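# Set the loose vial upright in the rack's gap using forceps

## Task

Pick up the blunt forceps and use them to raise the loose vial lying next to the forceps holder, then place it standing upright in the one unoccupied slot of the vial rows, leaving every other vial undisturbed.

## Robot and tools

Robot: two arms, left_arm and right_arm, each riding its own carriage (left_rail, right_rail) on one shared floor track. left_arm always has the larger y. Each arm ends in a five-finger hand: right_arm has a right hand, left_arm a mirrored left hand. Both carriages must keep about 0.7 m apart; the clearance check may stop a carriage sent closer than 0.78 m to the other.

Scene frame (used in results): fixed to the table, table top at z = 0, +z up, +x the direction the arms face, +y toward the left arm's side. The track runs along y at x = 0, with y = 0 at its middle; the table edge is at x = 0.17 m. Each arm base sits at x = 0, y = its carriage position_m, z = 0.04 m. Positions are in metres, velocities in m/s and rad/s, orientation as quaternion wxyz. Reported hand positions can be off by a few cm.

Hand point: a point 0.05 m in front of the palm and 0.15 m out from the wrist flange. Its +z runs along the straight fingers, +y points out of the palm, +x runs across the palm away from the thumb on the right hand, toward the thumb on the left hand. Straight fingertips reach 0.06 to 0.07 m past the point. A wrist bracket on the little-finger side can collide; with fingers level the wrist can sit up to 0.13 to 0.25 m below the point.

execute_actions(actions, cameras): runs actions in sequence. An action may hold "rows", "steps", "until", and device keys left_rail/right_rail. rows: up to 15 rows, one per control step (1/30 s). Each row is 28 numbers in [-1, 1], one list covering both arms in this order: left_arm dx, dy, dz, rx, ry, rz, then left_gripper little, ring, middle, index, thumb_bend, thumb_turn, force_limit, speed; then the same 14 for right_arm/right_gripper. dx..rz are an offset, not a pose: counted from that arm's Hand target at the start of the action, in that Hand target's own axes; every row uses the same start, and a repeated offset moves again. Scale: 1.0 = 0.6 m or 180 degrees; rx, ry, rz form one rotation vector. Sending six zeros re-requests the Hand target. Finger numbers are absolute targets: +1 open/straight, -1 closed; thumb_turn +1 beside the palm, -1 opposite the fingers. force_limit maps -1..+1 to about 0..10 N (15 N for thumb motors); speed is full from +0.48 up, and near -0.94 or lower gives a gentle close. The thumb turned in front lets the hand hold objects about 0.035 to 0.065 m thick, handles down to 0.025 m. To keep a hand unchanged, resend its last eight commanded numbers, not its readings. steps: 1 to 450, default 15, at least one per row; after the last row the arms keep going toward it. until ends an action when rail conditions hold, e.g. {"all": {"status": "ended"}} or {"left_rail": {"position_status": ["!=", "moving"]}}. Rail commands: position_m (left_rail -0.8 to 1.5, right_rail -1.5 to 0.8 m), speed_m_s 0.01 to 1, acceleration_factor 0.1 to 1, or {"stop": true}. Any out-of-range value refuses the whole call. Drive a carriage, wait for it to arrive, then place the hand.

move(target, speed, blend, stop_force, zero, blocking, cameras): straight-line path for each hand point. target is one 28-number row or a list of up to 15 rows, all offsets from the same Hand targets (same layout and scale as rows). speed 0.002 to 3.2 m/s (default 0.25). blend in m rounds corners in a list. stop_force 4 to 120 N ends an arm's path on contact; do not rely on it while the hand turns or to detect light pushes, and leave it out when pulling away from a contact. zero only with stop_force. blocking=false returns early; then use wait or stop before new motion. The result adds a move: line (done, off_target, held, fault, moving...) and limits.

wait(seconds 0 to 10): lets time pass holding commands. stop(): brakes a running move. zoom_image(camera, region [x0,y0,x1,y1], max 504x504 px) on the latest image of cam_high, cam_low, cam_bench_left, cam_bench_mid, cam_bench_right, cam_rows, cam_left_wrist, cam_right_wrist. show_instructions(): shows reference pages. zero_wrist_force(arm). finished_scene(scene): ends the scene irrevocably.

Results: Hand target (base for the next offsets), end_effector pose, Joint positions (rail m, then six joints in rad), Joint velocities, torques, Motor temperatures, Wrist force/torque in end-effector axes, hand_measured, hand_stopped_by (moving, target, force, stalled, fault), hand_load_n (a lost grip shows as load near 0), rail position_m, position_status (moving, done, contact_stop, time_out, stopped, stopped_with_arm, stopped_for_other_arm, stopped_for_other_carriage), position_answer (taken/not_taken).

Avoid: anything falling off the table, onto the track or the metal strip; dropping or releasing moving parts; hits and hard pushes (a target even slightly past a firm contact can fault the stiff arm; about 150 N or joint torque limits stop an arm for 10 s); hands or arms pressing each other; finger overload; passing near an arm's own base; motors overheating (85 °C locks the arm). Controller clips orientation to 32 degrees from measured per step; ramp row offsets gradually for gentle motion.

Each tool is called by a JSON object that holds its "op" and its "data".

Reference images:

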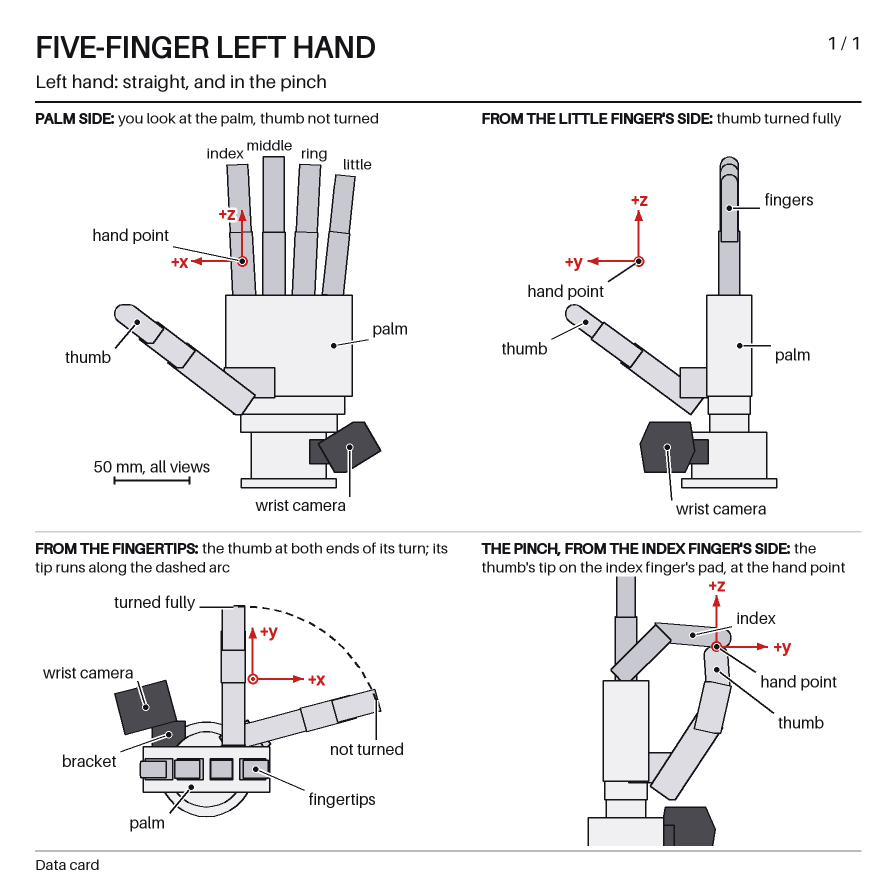

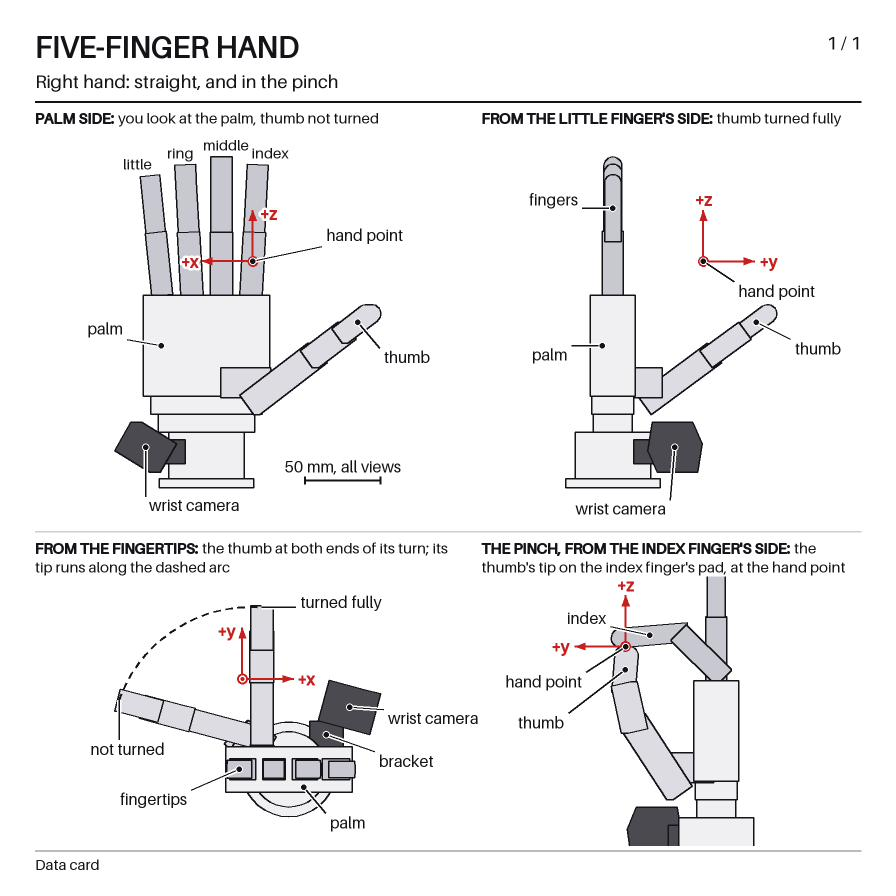

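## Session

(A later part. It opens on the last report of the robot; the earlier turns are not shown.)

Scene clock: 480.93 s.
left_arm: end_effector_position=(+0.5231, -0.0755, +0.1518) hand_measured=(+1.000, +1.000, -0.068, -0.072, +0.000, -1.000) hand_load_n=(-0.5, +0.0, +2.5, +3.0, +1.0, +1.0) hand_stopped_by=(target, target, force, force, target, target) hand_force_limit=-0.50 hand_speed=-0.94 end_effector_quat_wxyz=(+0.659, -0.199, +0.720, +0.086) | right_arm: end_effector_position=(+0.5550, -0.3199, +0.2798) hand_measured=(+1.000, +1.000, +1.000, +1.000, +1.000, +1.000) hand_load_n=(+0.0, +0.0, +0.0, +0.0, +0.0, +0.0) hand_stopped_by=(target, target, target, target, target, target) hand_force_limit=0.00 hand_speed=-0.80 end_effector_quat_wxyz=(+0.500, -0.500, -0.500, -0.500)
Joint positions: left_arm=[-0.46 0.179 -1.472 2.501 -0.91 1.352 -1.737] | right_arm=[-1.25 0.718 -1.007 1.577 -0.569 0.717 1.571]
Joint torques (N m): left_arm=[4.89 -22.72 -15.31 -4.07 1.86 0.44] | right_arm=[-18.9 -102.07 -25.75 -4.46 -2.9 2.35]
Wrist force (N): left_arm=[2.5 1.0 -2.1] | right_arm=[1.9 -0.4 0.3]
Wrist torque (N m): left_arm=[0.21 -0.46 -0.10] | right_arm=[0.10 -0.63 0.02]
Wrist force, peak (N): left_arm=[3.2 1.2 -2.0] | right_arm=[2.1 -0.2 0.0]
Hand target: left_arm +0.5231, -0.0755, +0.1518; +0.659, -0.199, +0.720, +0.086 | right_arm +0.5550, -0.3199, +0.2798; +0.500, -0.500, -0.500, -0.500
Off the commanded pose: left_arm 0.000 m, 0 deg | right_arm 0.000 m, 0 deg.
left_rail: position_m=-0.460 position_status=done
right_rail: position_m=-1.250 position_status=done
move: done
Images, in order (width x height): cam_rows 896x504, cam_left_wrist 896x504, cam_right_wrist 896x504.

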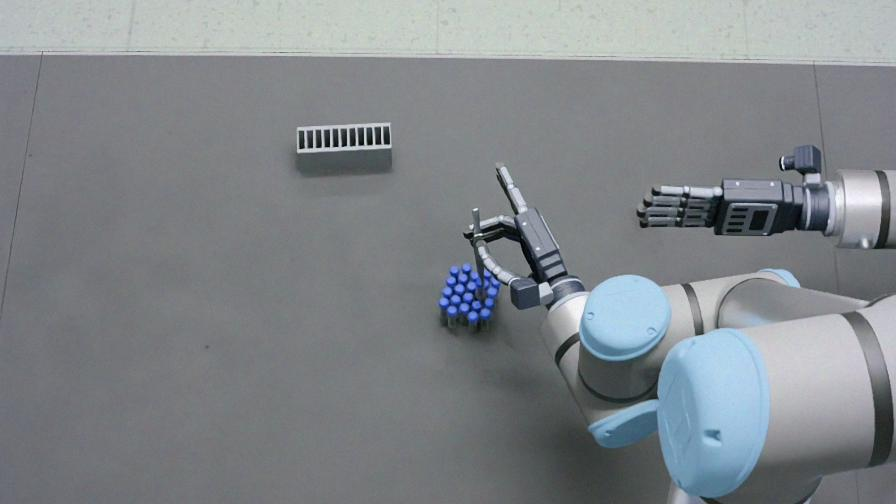

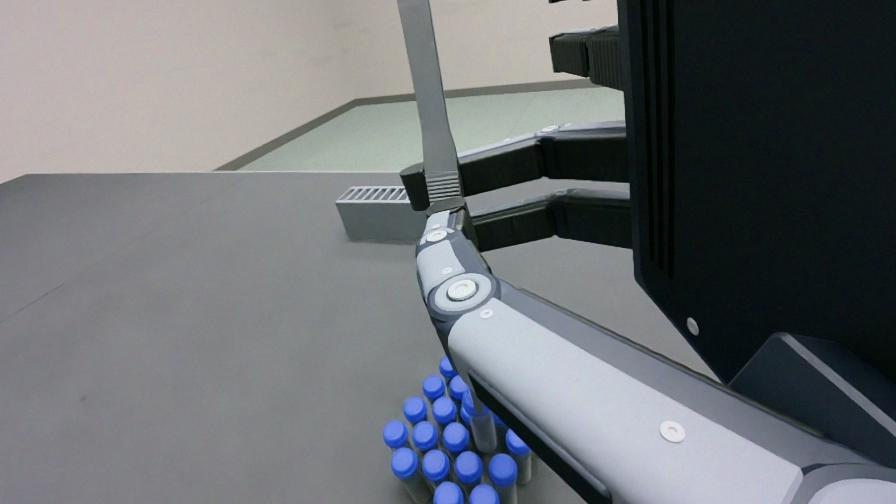

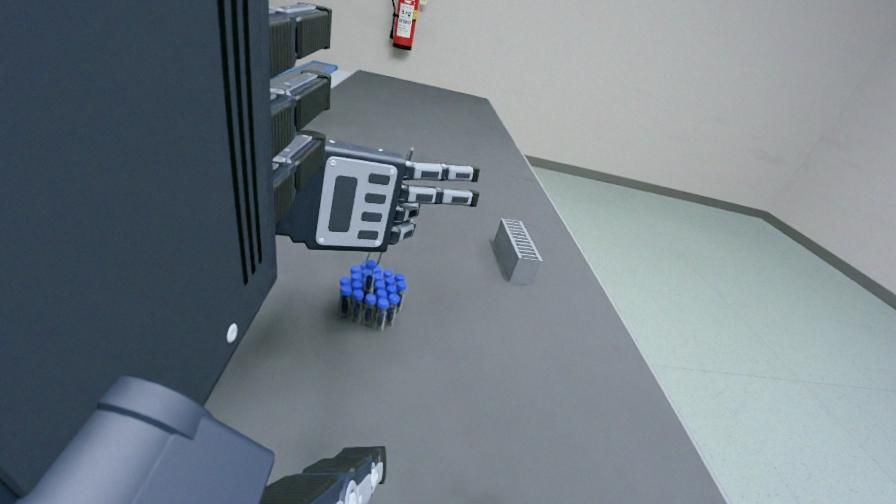

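{"op": "move", "data": {"target": [0.01968,0.00276,0.0024,0,0,0,1,1,-0.07,-0.08,0,-1,-0.5,-0.94,0,0,0,0,0,0,1,1,1,1,1,1,0,-0.8], "speed": 0.01, "stop_force": 4, "cameras": ["cam_left_wrist","cam_right_wrist","cam_rows"]}}

{"op": "zoom_image", "data": {"camera": "cam_right_wrist", "region": [350, 245, 394, 310]}}

{"op": "zoom_image", "data": {"camera": "cam_rows", "region": [462, 270, 506, 314]}}

{"op": "zoom_image", "data": {"camera": "cam_left_wrist", "region": [445, 355, 530, 464]}}

Scene clock: 492.97 s.
left_arm: end_effector_position=(+0.5231, -0.0755, +0.1398) hand_measured=(+1.000, +1.000, -0.068, -0.072, +0.000, -1.000) hand_load_n=(+0.0, +0.0, +2.5, +3.0, +1.0, +1.5) hand_stopped_by=(target, target, force, force, target, target) hand_force_limit=-0.50 hand_speed=-0.94 end_effector_quat_wxyz=(+0.659, -0.199, +0.720, +0.086) | right_arm: end_effector_position=(+0.5550, -0.3199, +0.2798) hand_measured=(+1.000, +1.000, +1.000, +1.000, +1.000, +1.000) hand_load_n=(+0.0, +0.0, +0.0, +0.0, +0.0, +0.0) hand_stopped_by=(target, target, target, target, target, target) hand_force_limit=0.00 hand_speed=-0.80 end_effector_quat_wxyz=(+0.500, -0.500, -0.500, -0.500)
Joint positions: left_arm=[-0.46 0.179 -1.443 2.508 -0.945 1.352 -1.737] | right_arm=[-1.25 0.718 -1.007 1.577 -0.569 0.717 1.571]
Joint torques (N m): left_arm=[-4.6 -21.83 -14.97 -3.71 -2.57 -1.7] | right_arm=[-19.17 -102.33 -26.97 -4.69 -2.83 2.09]
Wrist force (N): left_arm=[2.7 0.7 -2.0] | right_arm=[1.2 -0.7 0.0]
Wrist torque (N m): left_arm=[0.16 -0.48 -0.07] | right_arm=[0.08 -0.51 -0.04]
Wrist force, peak (N): left_arm=[2.9 1.1 -2.2] | right_arm=[2.2 0.0 0.6]
Hand target: left_arm +0.5231, -0.0755, +0.1398; +0.659, -0.199, +0.720, +0.086 | right_arm +0.5550, -0.3199, +0.2798; +0.500, -0.500, -0.500, -0.500
Off the commanded pose: left_arm 0.000 m, 0 deg | right_arm 0.000 m, 0 deg.
left_rail: position_m=-0.460 position_status=done
right_rail: position_m=-1.250 position_status=done
move: done
Images, in order (width x height): cam_rows 896x504, cam_left_wrist 896x504, cam_right_wrist 896x504.

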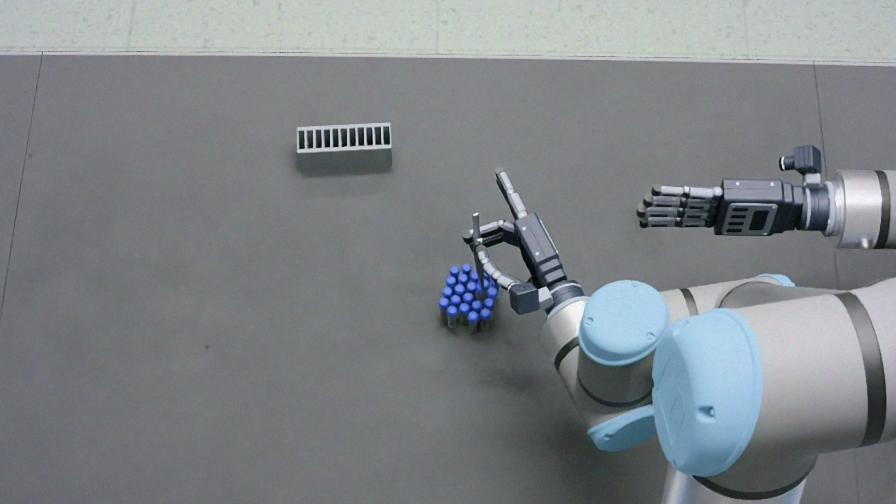

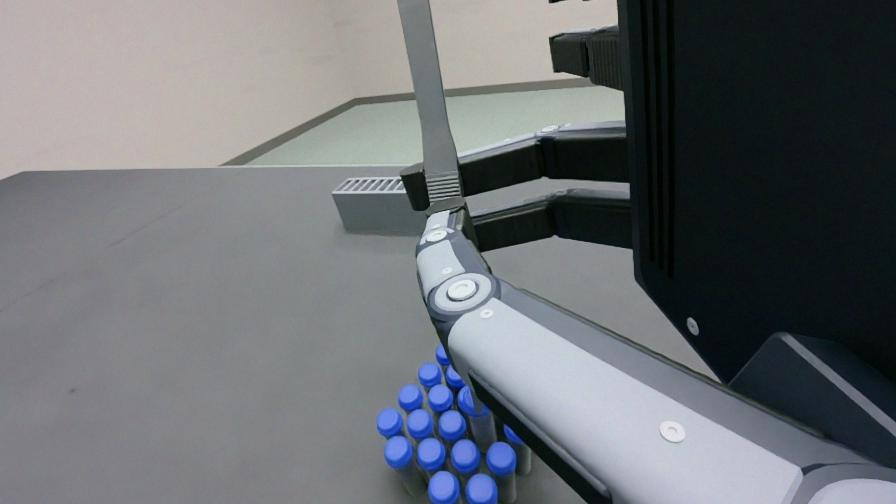

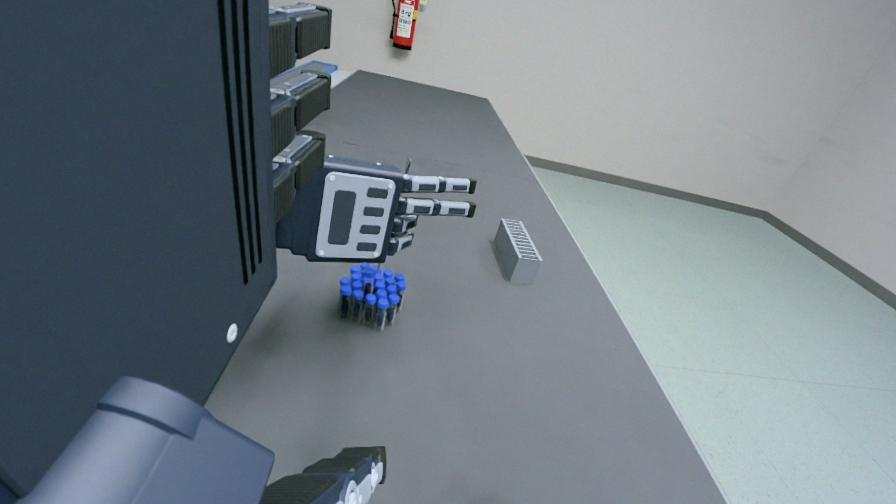

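Scaled by 7.754.

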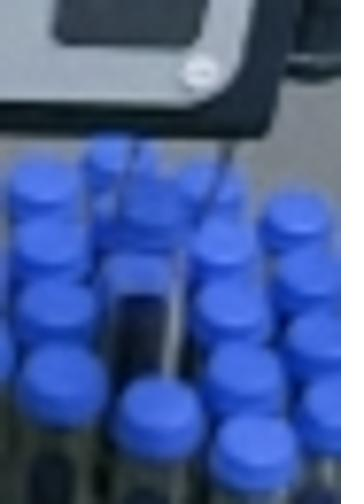

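Scaled by 11.455.

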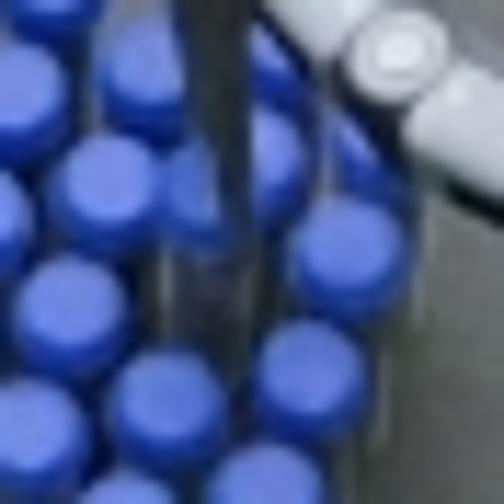

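Scaled by 4.624.

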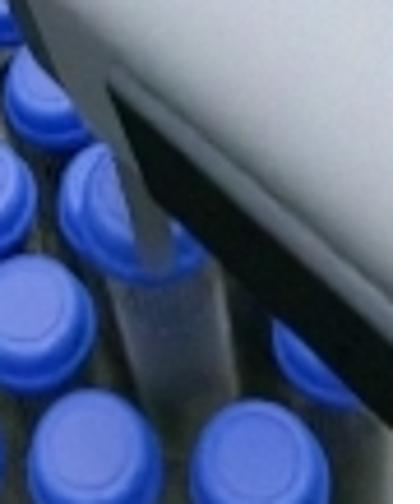

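{"op": "zoom_image", "data": {"camera": "cam_rows", "region": [469, 276, 495, 306]}}

{"op": "zoom_image", "data": {"camera": "cam_right_wrist", "region": [352, 258, 388, 308]}}

Scaled by 16.800.

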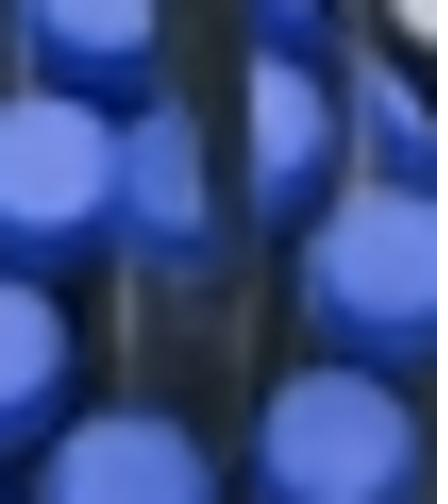

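Scaled by 10.080.

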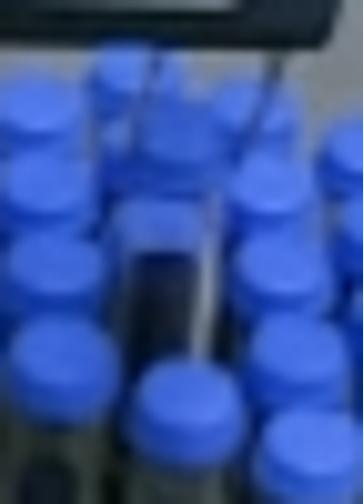

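{"op": "move", "data": {"target": [0.0164,0.0023,0.0020,0,0,0,1,1,-0.07,-0.08,0,-1,-0.5,-0.94,0,0,0,0,0,0,1,1,1,1,1,1,0,-0.8], "speed": 0.01, "stop_force": 4, "cameras": ["cam_left_wrist","cam_right_wrist","cam_rows"]}}

{"op": "zoom_image", "data": {"camera": "cam_right_wrist", "region": [352, 258, 388, 308]}}

{"op": "zoom_image", "data": {"camera": "cam_rows", "region": [469, 276, 495, 306]}}

{"op": "zoom_image", "data": {"camera": "cam_left_wrist", "region": [440, 345, 540, 464]}}

Scene clock: 510.40 s.
left_arm: end_effector_position=(+0.5231, -0.0755, +0.1298) hand_measured=(+1.000, +1.000, -0.068, -0.072, +0.000, -1.000) hand_load_n=(+0.0, +0.0, +2.5, +3.0, +1.0, +1.5) hand_stopped_by=(target, target, force, force, target, target) hand_force_limit=-0.50 hand_speed=-0.94 end_effector_quat_wxyz=(+0.659, -0.199, +0.720, +0.086) | right_arm: end_effector_position=(+0.5550, -0.3199, +0.2798) hand_measured=(+1.000, +1.000, +1.000, +1.000, +1.000, +1.000) hand_load_n=(+0.0, +0.0, +0.0, +0.0, +0.0, +0.0) hand_stopped_by=(target, target, target, target, target, target) hand_force_limit=0.00 hand_speed=-0.80 end_effector_quat_wxyz=(+0.500, -0.500, -0.500, -0.500)
Joint positions: left_arm=[-0.46 0.179 -1.419 2.513 -0.974 1.352 -1.737] | right_arm=[-1.25 0.718 -1.007 1.577 -0.569 0.717 1.571]
Joint torques (N m): left_arm=[-5.26 -24.14 -13.56 -4.16 -2.5 -1.12] | right_arm=[-18.55 -100.31 -26.32 -4.61 -2.88 1.76]
Wrist force (N): left_arm=[2.6 1.1 -1.9] | right_arm=[1.5 -0.1 0.3]
Wrist torque (N m): left_arm=[0.21 -0.45 -0.08] | right_arm=[0.14 -0.57 0.00]
Wrist force, peak (N): left_arm=[3.0 0.9 -2.2] | right_arm=[2.2 0.0 0.6]
Hand target: left_arm +0.5231, -0.0755, +0.1298; +0.659, -0.199, +0.720, +0.086 | right_arm +0.5550, -0.3199, +0.2798; +0.500, -0.500, -0.500, -0.500
Off the commanded pose: left_arm 0.000 m, 0 deg | right_arm 0.000 m, 0 deg.
left_rail: position_m=-0.460 position_status=done
right_rail: position_m=-1.250 position_status=done
move: done
Images, in order (width x height): cam_rows 896x504, cam_left_wrist 896x504, cam_right_wrist 896x504.

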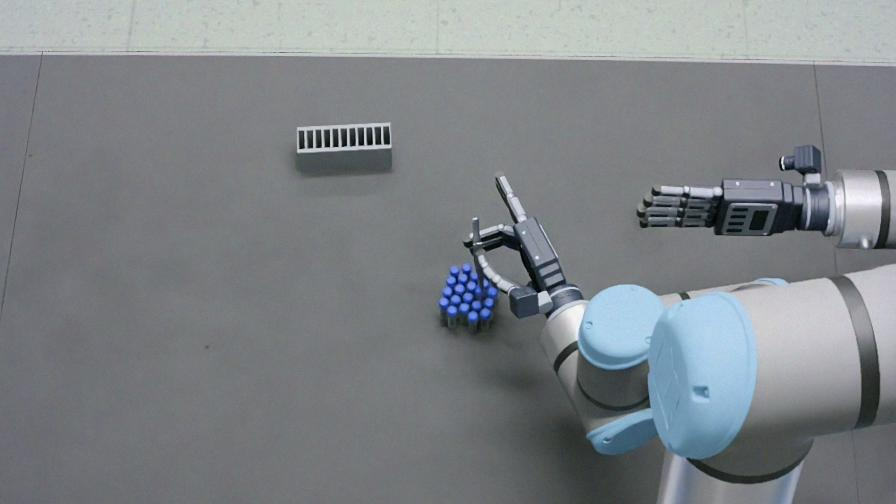

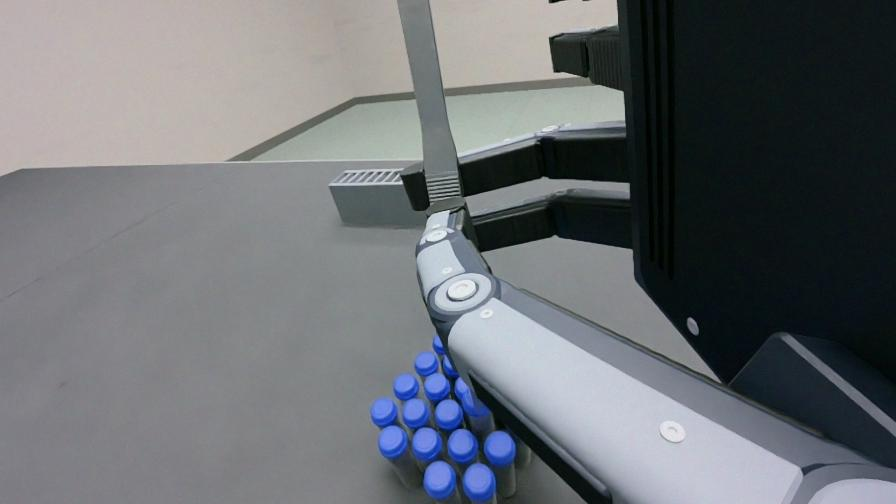

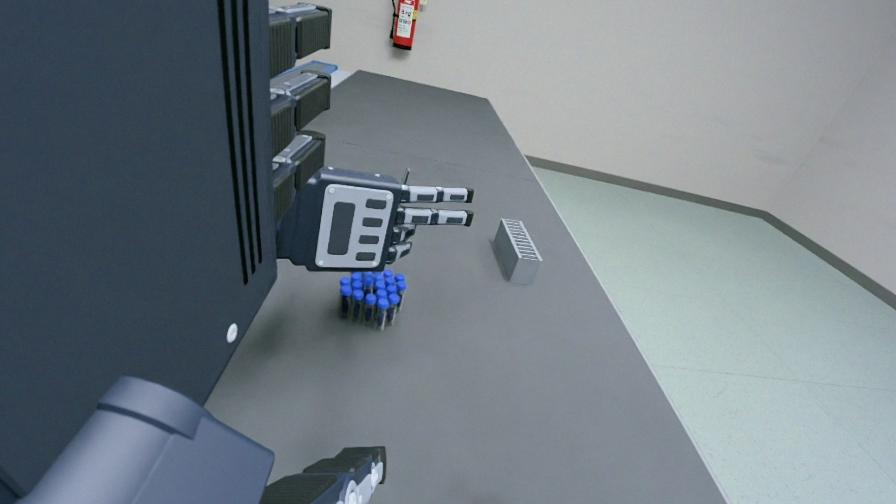

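Scaled by 10.080.

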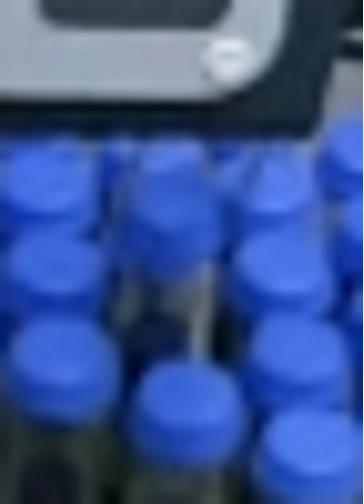

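Scaled by 16.800.

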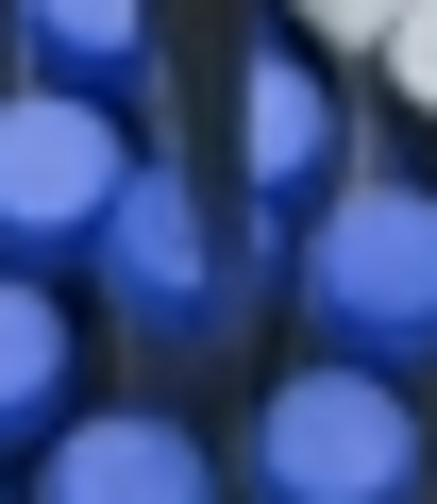

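Scaled by 4.235.

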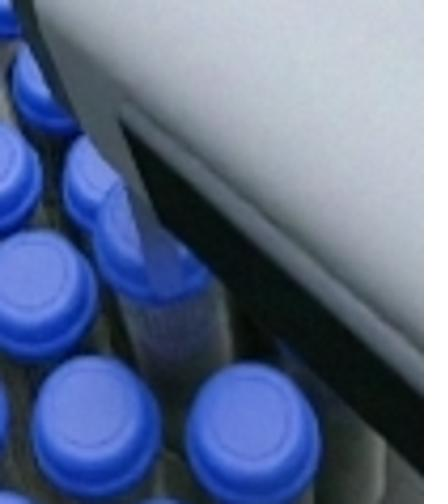

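{"op": "zoom_image", "data": {"camera": "cam_left_wrist", "region": [450, 375, 500, 434]}}

{"op": "zoom_image", "data": {"camera": "cam_left_wrist", "region": [360, 330, 560, 504]}}

Scaled by 8.542.

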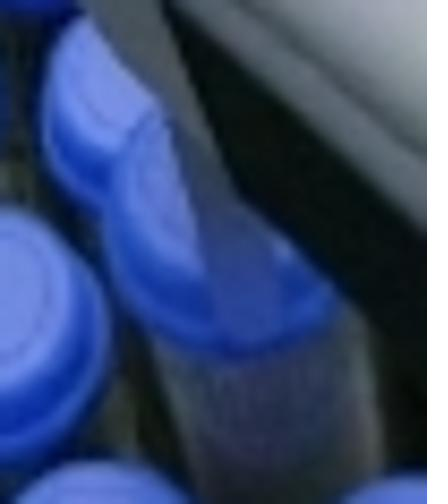

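Scaled by 2.520.

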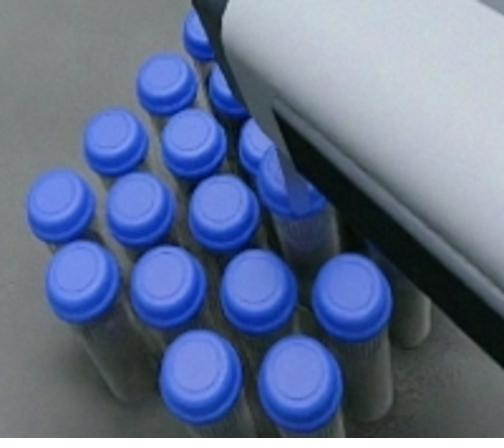

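{"op": "move", "data": {"target": [[0.0,-0.00094,0.0005,0,0,0,1,1,-0.07,-0.08,0,-1,-0.5,-0.94,0,0,0,0,0,0,1,1,1,1,1,1,0,-0.8],[0.0082,0.00021,0.0015,0,0,0,1,1,-0.07,-0.08,0,-1,-0.5,-0.94,0,0,0,0,0,0,1,1,1,1,1,1,0,-0.8]], "speed": 0.01, "stop_force": 4, "cameras": ["cam_left_wrist","cam_right_wrist","cam_rows"]}}

{"op": "zoom_image", "data": {"camera": "cam_right_wrist", "region": [352, 258, 388, 308]}}

{"op": "zoom_image", "data": {"camera": "cam_rows", "region": [469, 276, 495, 306]}}

{"op": "zoom_image", "data": {"camera": "cam_left_wrist", "region": [400, 340, 520, 480]}}

Scene clock: 534.90 s.
left_arm: end_effector_position=(+0.5237, -0.0759, +0.1248) hand_measured=(+1.000, +1.000, -0.068, -0.072, +0.000, -1.000) hand_load_n=(+0.0, +0.0, +3.0, +3.0, +1.0, +1.0) hand_stopped_by=(target, target, force, force, target, target) hand_force_limit=-0.50 hand_speed=-0.94 end_effector_quat_wxyz=(+0.659, -0.199, +0.720, +0.086) | right_arm: end_effector_position=(+0.5550, -0.3199, +0.2798) hand_measured=(+1.000, +1.000, +1.000, +1.000, +1.000, +1.000) hand_load_n=(+0.0, +0.0, +0.0, +0.0, +0.0, +0.0) hand_stopped_by=(target, target, target, target, target, target) hand_force_limit=0.00 hand_speed=-0.80 end_effector_quat_wxyz=(+0.500, -0.500, -0.500, -0.500)
Joint positions: left_arm=[-0.46 0.178 -1.406 2.515 -0.989 1.35 -1.738] | right_arm=[-1.25 0.718 -1.007 1.577 -0.569 0.717 1.571]
Joint torques (N m): left_arm=[-7.74 -24.15 -13.09 -4.13 -3.09 -1.89] | right_arm=[-18.68 -99.78 -26.2 -4.58 -2.67 2.21]
Wrist force (N): left_arm=[2.5 1.2 -1.5] | right_arm=[1.6 0.0 -0.2]
Wrist torque (N m): left_arm=[0.20 -0.41 -0.04] | right_arm=[0.19 -0.57 0.02]
Wrist force, peak (N): left_arm=[3.1 1.0 -2.1] | right_arm=[2.2 -0.3 0.3]
Hand target: left_arm +0.5237, -0.0759, +0.1248; +0.659, -0.199, +0.720, +0.086 | right_arm +0.5550, -0.3199, +0.2798; +0.500, -0.500, -0.500, -0.500
Off the commanded pose: left_arm 0.000 m, 0 deg | right_arm 0.000 m, 0 deg.
left_rail: position_m=-0.460 position_status=done
right_rail: position_m=-1.250 position_status=done
move: done
Images, in order (width x height): cam_rows 896x504, cam_left_wrist 896x504, cam_right_wrist 896x504.

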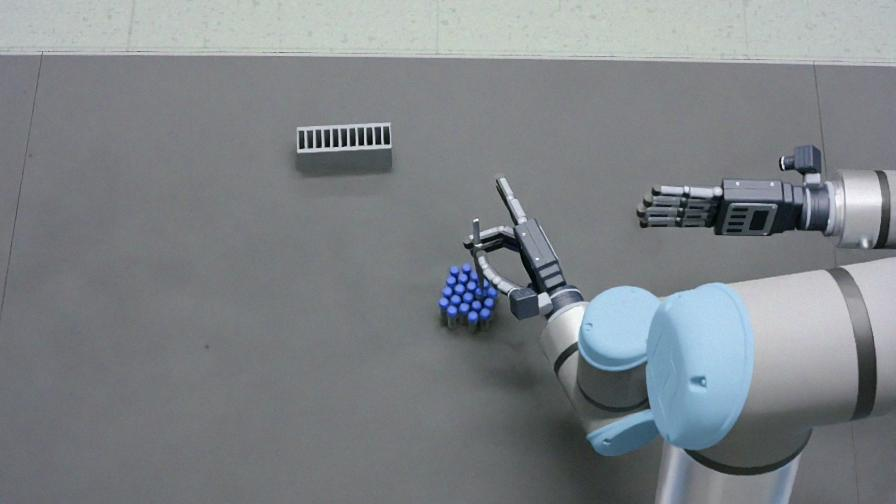

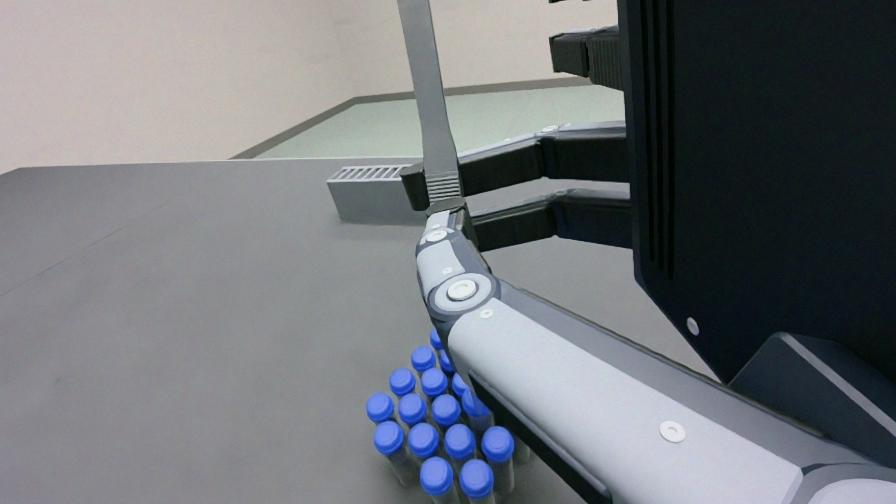

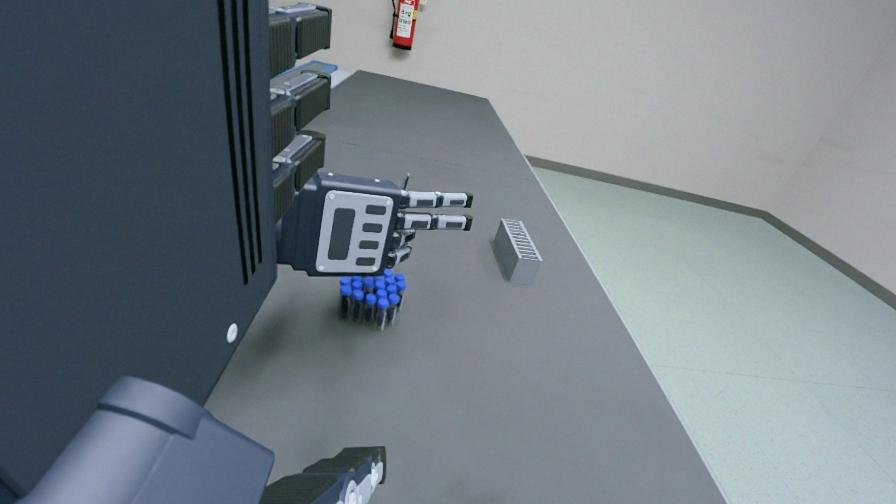

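Scaled by 10.080.

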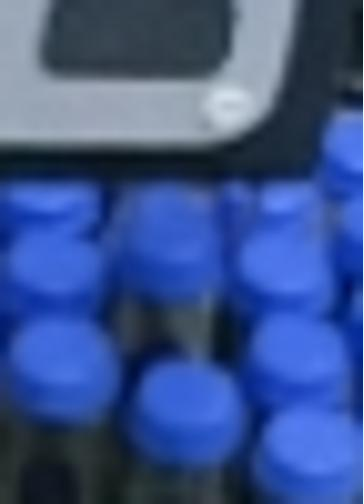

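Scaled by 16.800.

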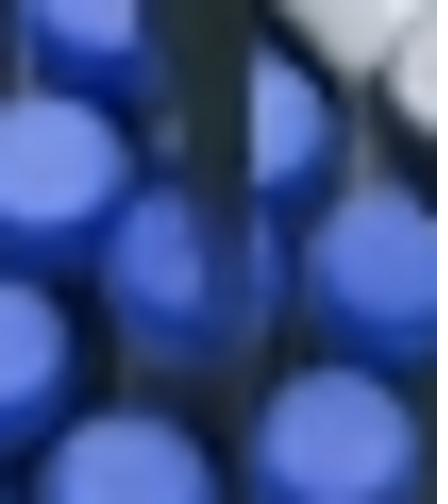

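Scaled by 3.600.

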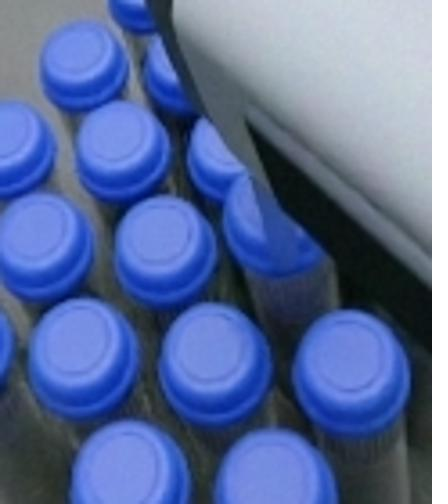

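{"op": "move", "data": {"target": [[0.0,-0.0008,0.00057,0,0,0,1,1,-0.07,-0.08,0,-1,-0.5,-0.94,0,0,0,0,0,0,1,1,1,1,1,1,0,-0.8],[0.0066,0.0001,0.0014,0,0,0,1,1,-0.07,-0.08,0,-1,-0.5,-0.94,0,0,0,0,0,0,1,1,1,1,1,1,0,-0.8]], "speed": 0.01, "stop_force": 4, "cameras": ["cam_left_wrist","cam_right_wrist","cam_rows"]}}

{"op": "zoom_image", "data": {"camera": "cam_right_wrist", "region": [352, 258, 388, 308]}}

{"op": "zoom_image", "data": {"camera": "cam_rows", "region": [469, 276, 495, 306]}}

{"op": "zoom_image", "data": {"camera": "cam_left_wrist", "region": [400, 340, 520, 480]}}

Scene clock: 549.10 s.
left_arm: end_effector_position=(+0.5242, -0.0762, +0.1208) hand_measured=(+1.000, +1.000, -0.068, -0.072, +0.000, -1.000) hand_load_n=(+0.0, +0.0, +3.0, +3.0, +1.0, +1.5) hand_stopped_by=(target, target, force, force, target, target) hand_force_limit=-0.50 hand_speed=-0.94 end_effector_quat_wxyz=(+0.659, -0.199, +0.720, +0.086) | right_arm: end_effector_position=(+0.5550, -0.3199, +0.2798) hand_measured=(+1.000, +1.000, +1.000, +1.000, +1.000, +1.000) hand_load_n=(+0.0, +0.0, +0.0, +0.0, +0.0, +0.0) hand_stopped_by=(target, target, target, target, target, target) hand_force_limit=0.00 hand_speed=-0.80 end_effector_quat_wxyz=(+0.500, -0.500, -0.500, -0.500)
Joint positions: left_arm=[-0.46 0.177 -1.396 2.516 -1 1.349 -1.738] | right_arm=[-1.25 0.718 -1.007 1.577 -0.569 0.717 1.571]
Joint torques (N m): left_arm=[-6.68 -23.78 -12.08 -3.88 -3.38 -1.76] | right_arm=[-18.49 -100.28 -26.73 -4.31 -2.65 1.86]
Wrist force (N): left_arm=[2.8 0.8 -1.7] | right_arm=[1.5 0.2 0.0]
Wrist torque (N m): left_arm=[0.15 -0.47 0.08] | right_arm=[0.21 -0.55 0.02]
Wrist force, peak (N): left_arm=[3.0 1.1 -2.1] | right_arm=[2.0 -0.1 0.4]
Hand target: left_arm +0.5242, -0.0762, +0.1208; +0.659, -0.199, +0.720, +0.086 | right_arm +0.5550, -0.3199, +0.2798; +0.500, -0.500, -0.500, -0.500
Off the commanded pose: left_arm 0.000 m, 0 deg | right_arm 0.000 m, 0 deg.
left_rail: position_m=-0.460 position_status=done
right_rail: position_m=-1.250 position_status=done
move: done
Images, in order (width x height): cam_rows 896x504, cam_left_wrist 896x504, cam_right_wrist 896x504.

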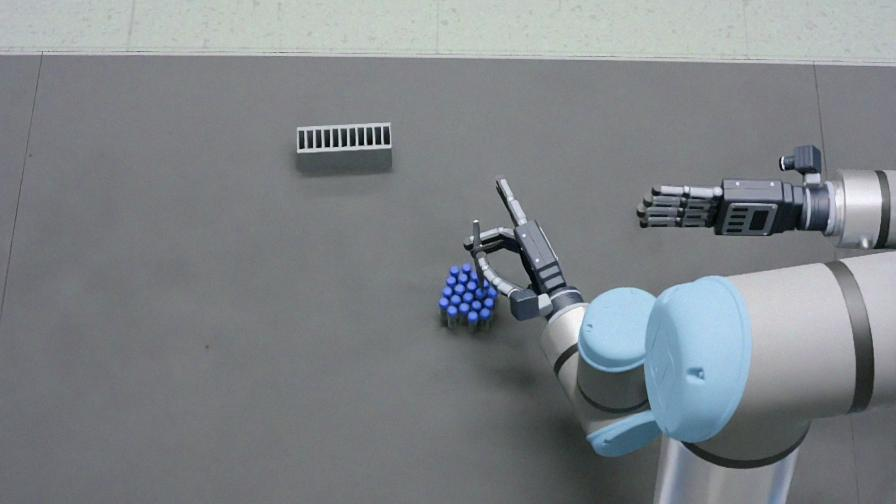

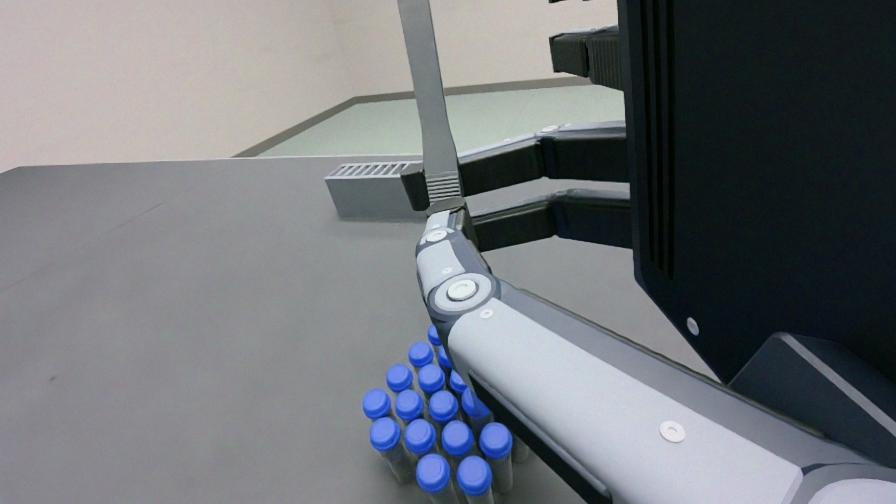

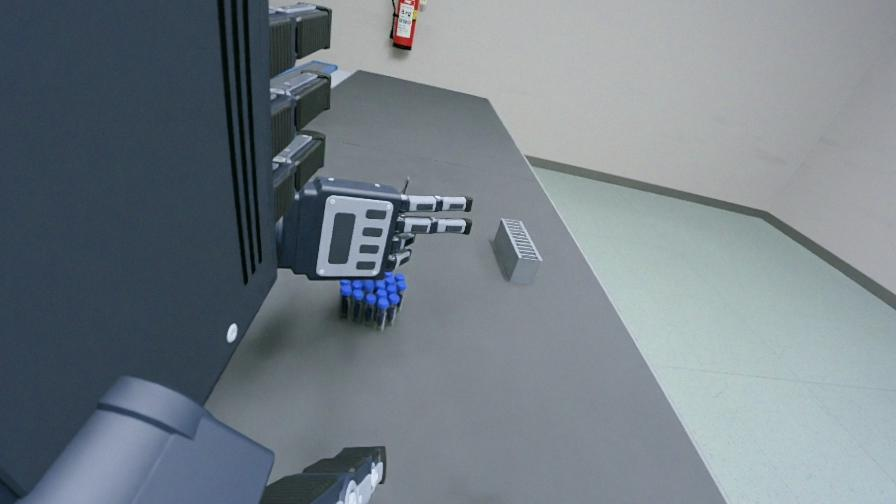

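Scaled by 10.080.

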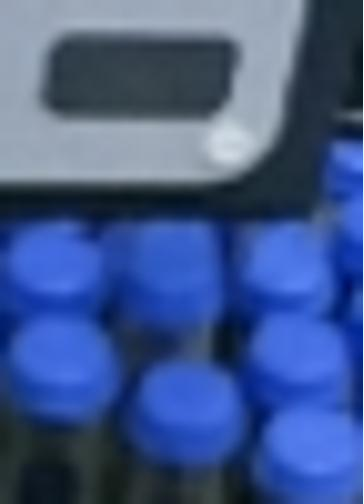

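Scaled by 16.800.

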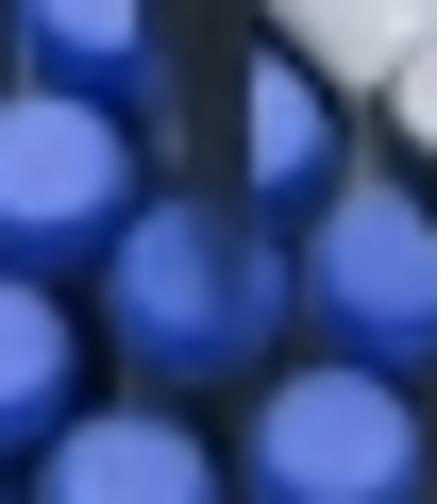

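Scaled by 3.600.

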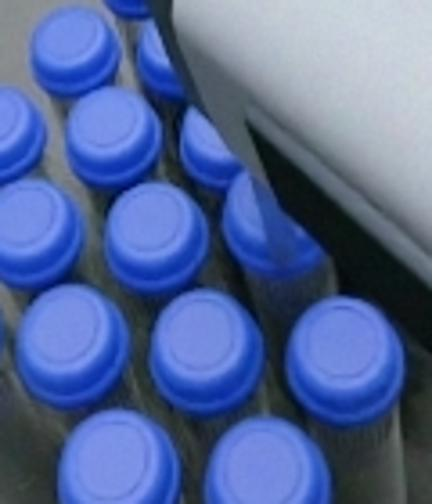

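{"op": "move", "data": {"target": [[0.0,0.0003,0.00013,0,0,0,1,1,-0.07,-0.08,0,-1,-0.5,-0.94,0,0,0,0,0,0,1,1,1,1,1,1,0,-0.8],[0.0107,0.0018,0.0014,0,0,0,1,1,-0.07,-0.08,0,-1,-0.5,-0.94,0,0,0,0,0,0,1,1,1,1,1,1,0,-0.8]], "speed": 0.006, "stop_force": 4, "cameras": ["cam_left_wrist","cam_right_wrist","cam_rows"]}}

{"op": "zoom_image", "data": {"camera": "cam_right_wrist", "region": [352, 258, 388, 308]}}

{"op": "zoom_image", "data": {"camera": "cam_rows", "region": [469, 276, 495, 306]}}

{"op": "zoom_image", "data": {"camera": "cam_left_wrist", "region": [400, 340, 520, 480]}}

Scene clock: 556.70 s.
left_arm: end_effector_position=(+0.5242, -0.0760, +0.1143) hand_measured=(+1.000, +1.000, -0.068, -0.072, +0.000, -1.000) hand_load_n=(+0.0, +0.0, +2.5, +3.0, +1.0, +1.0) hand_stopped_by=(target, target, force, force, target, target) hand_force_limit=-0.50 hand_speed=-0.94 end_effector_quat_wxyz=(+0.659, -0.199, +0.720, +0.086) | right_arm: end_effector_position=(+0.5550, -0.3199, +0.2798) hand_measured=(+1.000, +1.000, +1.000, +1.000, +1.000, +1.000) hand_load_n=(+0.0, +0.0, +0.0, +0.0, +0.0, -0.5) hand_stopped_by=(target, target, target, target, target, target) hand_force_limit=0.00 hand_speed=-0.80 end_effector_quat_wxyz=(+0.500, -0.500, -0.500, -0.500)
Joint positions: left_arm=[-0.46 0.177 -1.379 2.518 -1.02 1.35 -1.738] | right_arm=[-1.25 0.718 -1.007 1.577 -0.569 0.717 1.571]
Joint torques (N m): left_arm=[10.44 -25.74 -11.77 -3.98 2.35 0.98] | right_arm=[-16.87 -100.66 -27.44 -4.45 -3.02 1.56]
Wrist force (N): left_arm=[2.7 0.8 -1.9] | right_arm=[2.1 -0.3 0.4]
Wrist torque (N m): left_arm=[0.16 -0.47 0.07] | right_arm=[0.10 -0.65 0.03]
Wrist force, peak (N): left_arm=[3.1 0.9 -2.2] | right_arm=[2.1 -0.3 0.4]
Hand target: left_arm +0.5242, -0.0760, +0.1143; +0.659, -0.199, +0.720, +0.086 | right_arm +0.5550, -0.3199, +0.2798; +0.500, -0.500, -0.500, -0.500
Off the commanded pose: left_arm 0.000 m, 0 deg | right_arm 0.000 m, 0 deg.
left_rail: position_m=-0.460 position_status=done
right_rail: position_m=-1.250 position_status=done
move: done
Images, in order (width x height): cam_rows 896x504, cam_left_wrist 896x504, cam_right_wrist 896x504.

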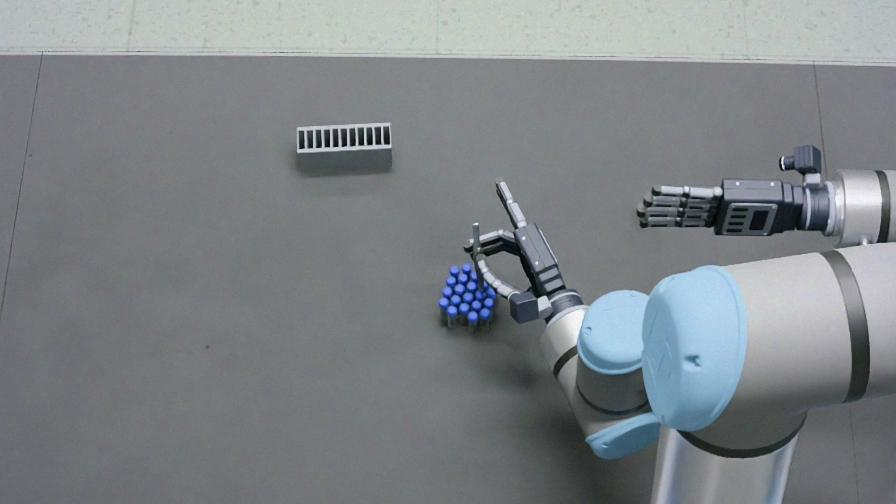

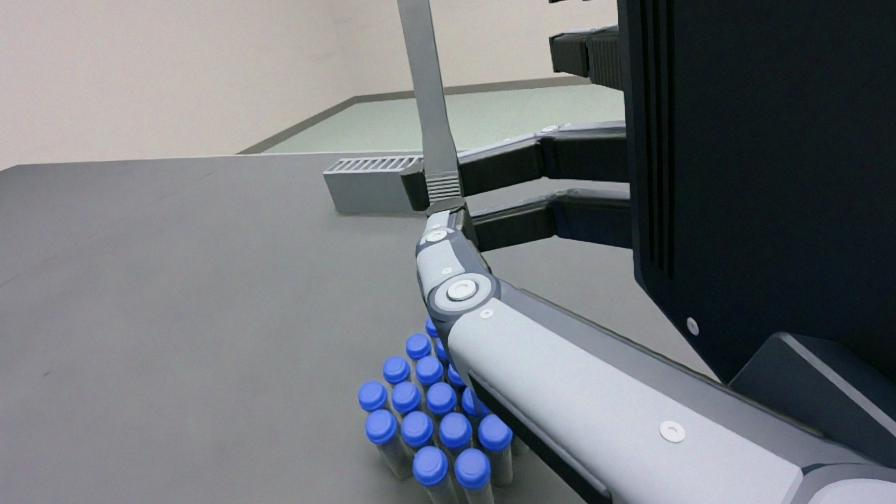

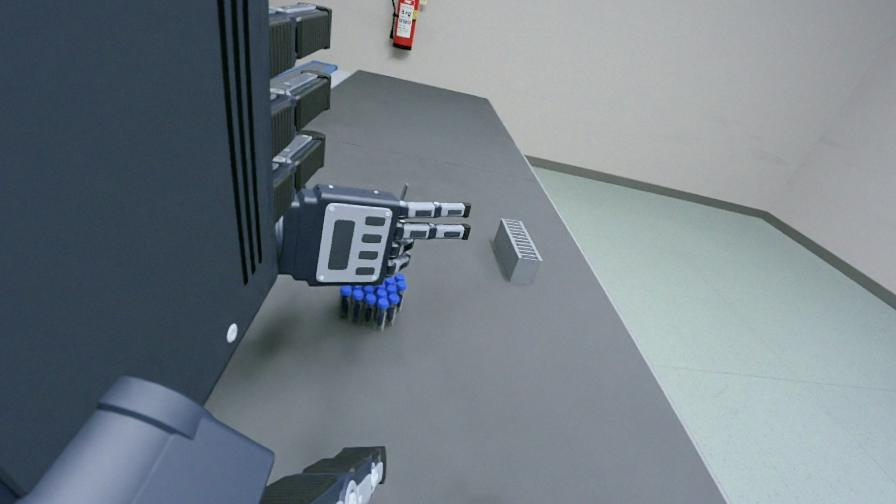

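Scaled by 10.080.

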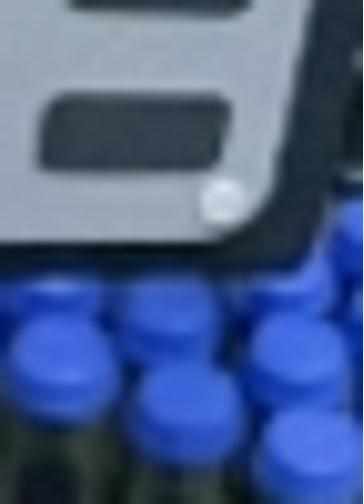

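Scaled by 16.800.

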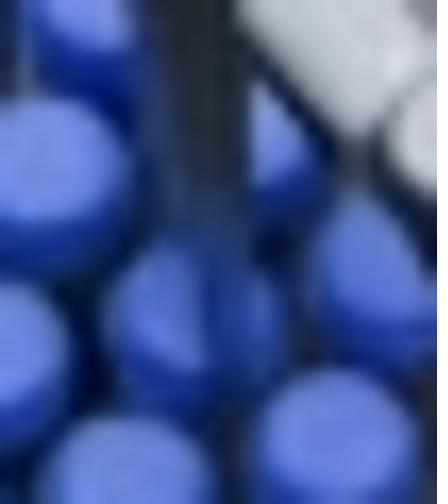

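Scaled by 3.600.

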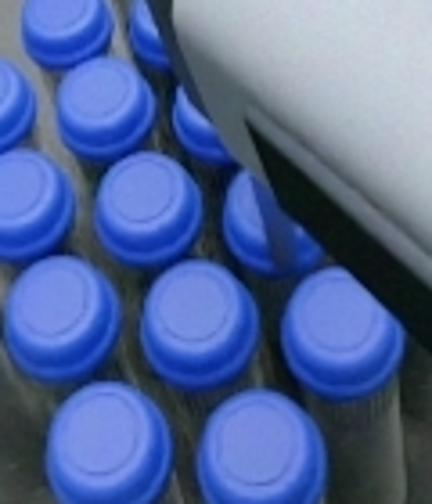

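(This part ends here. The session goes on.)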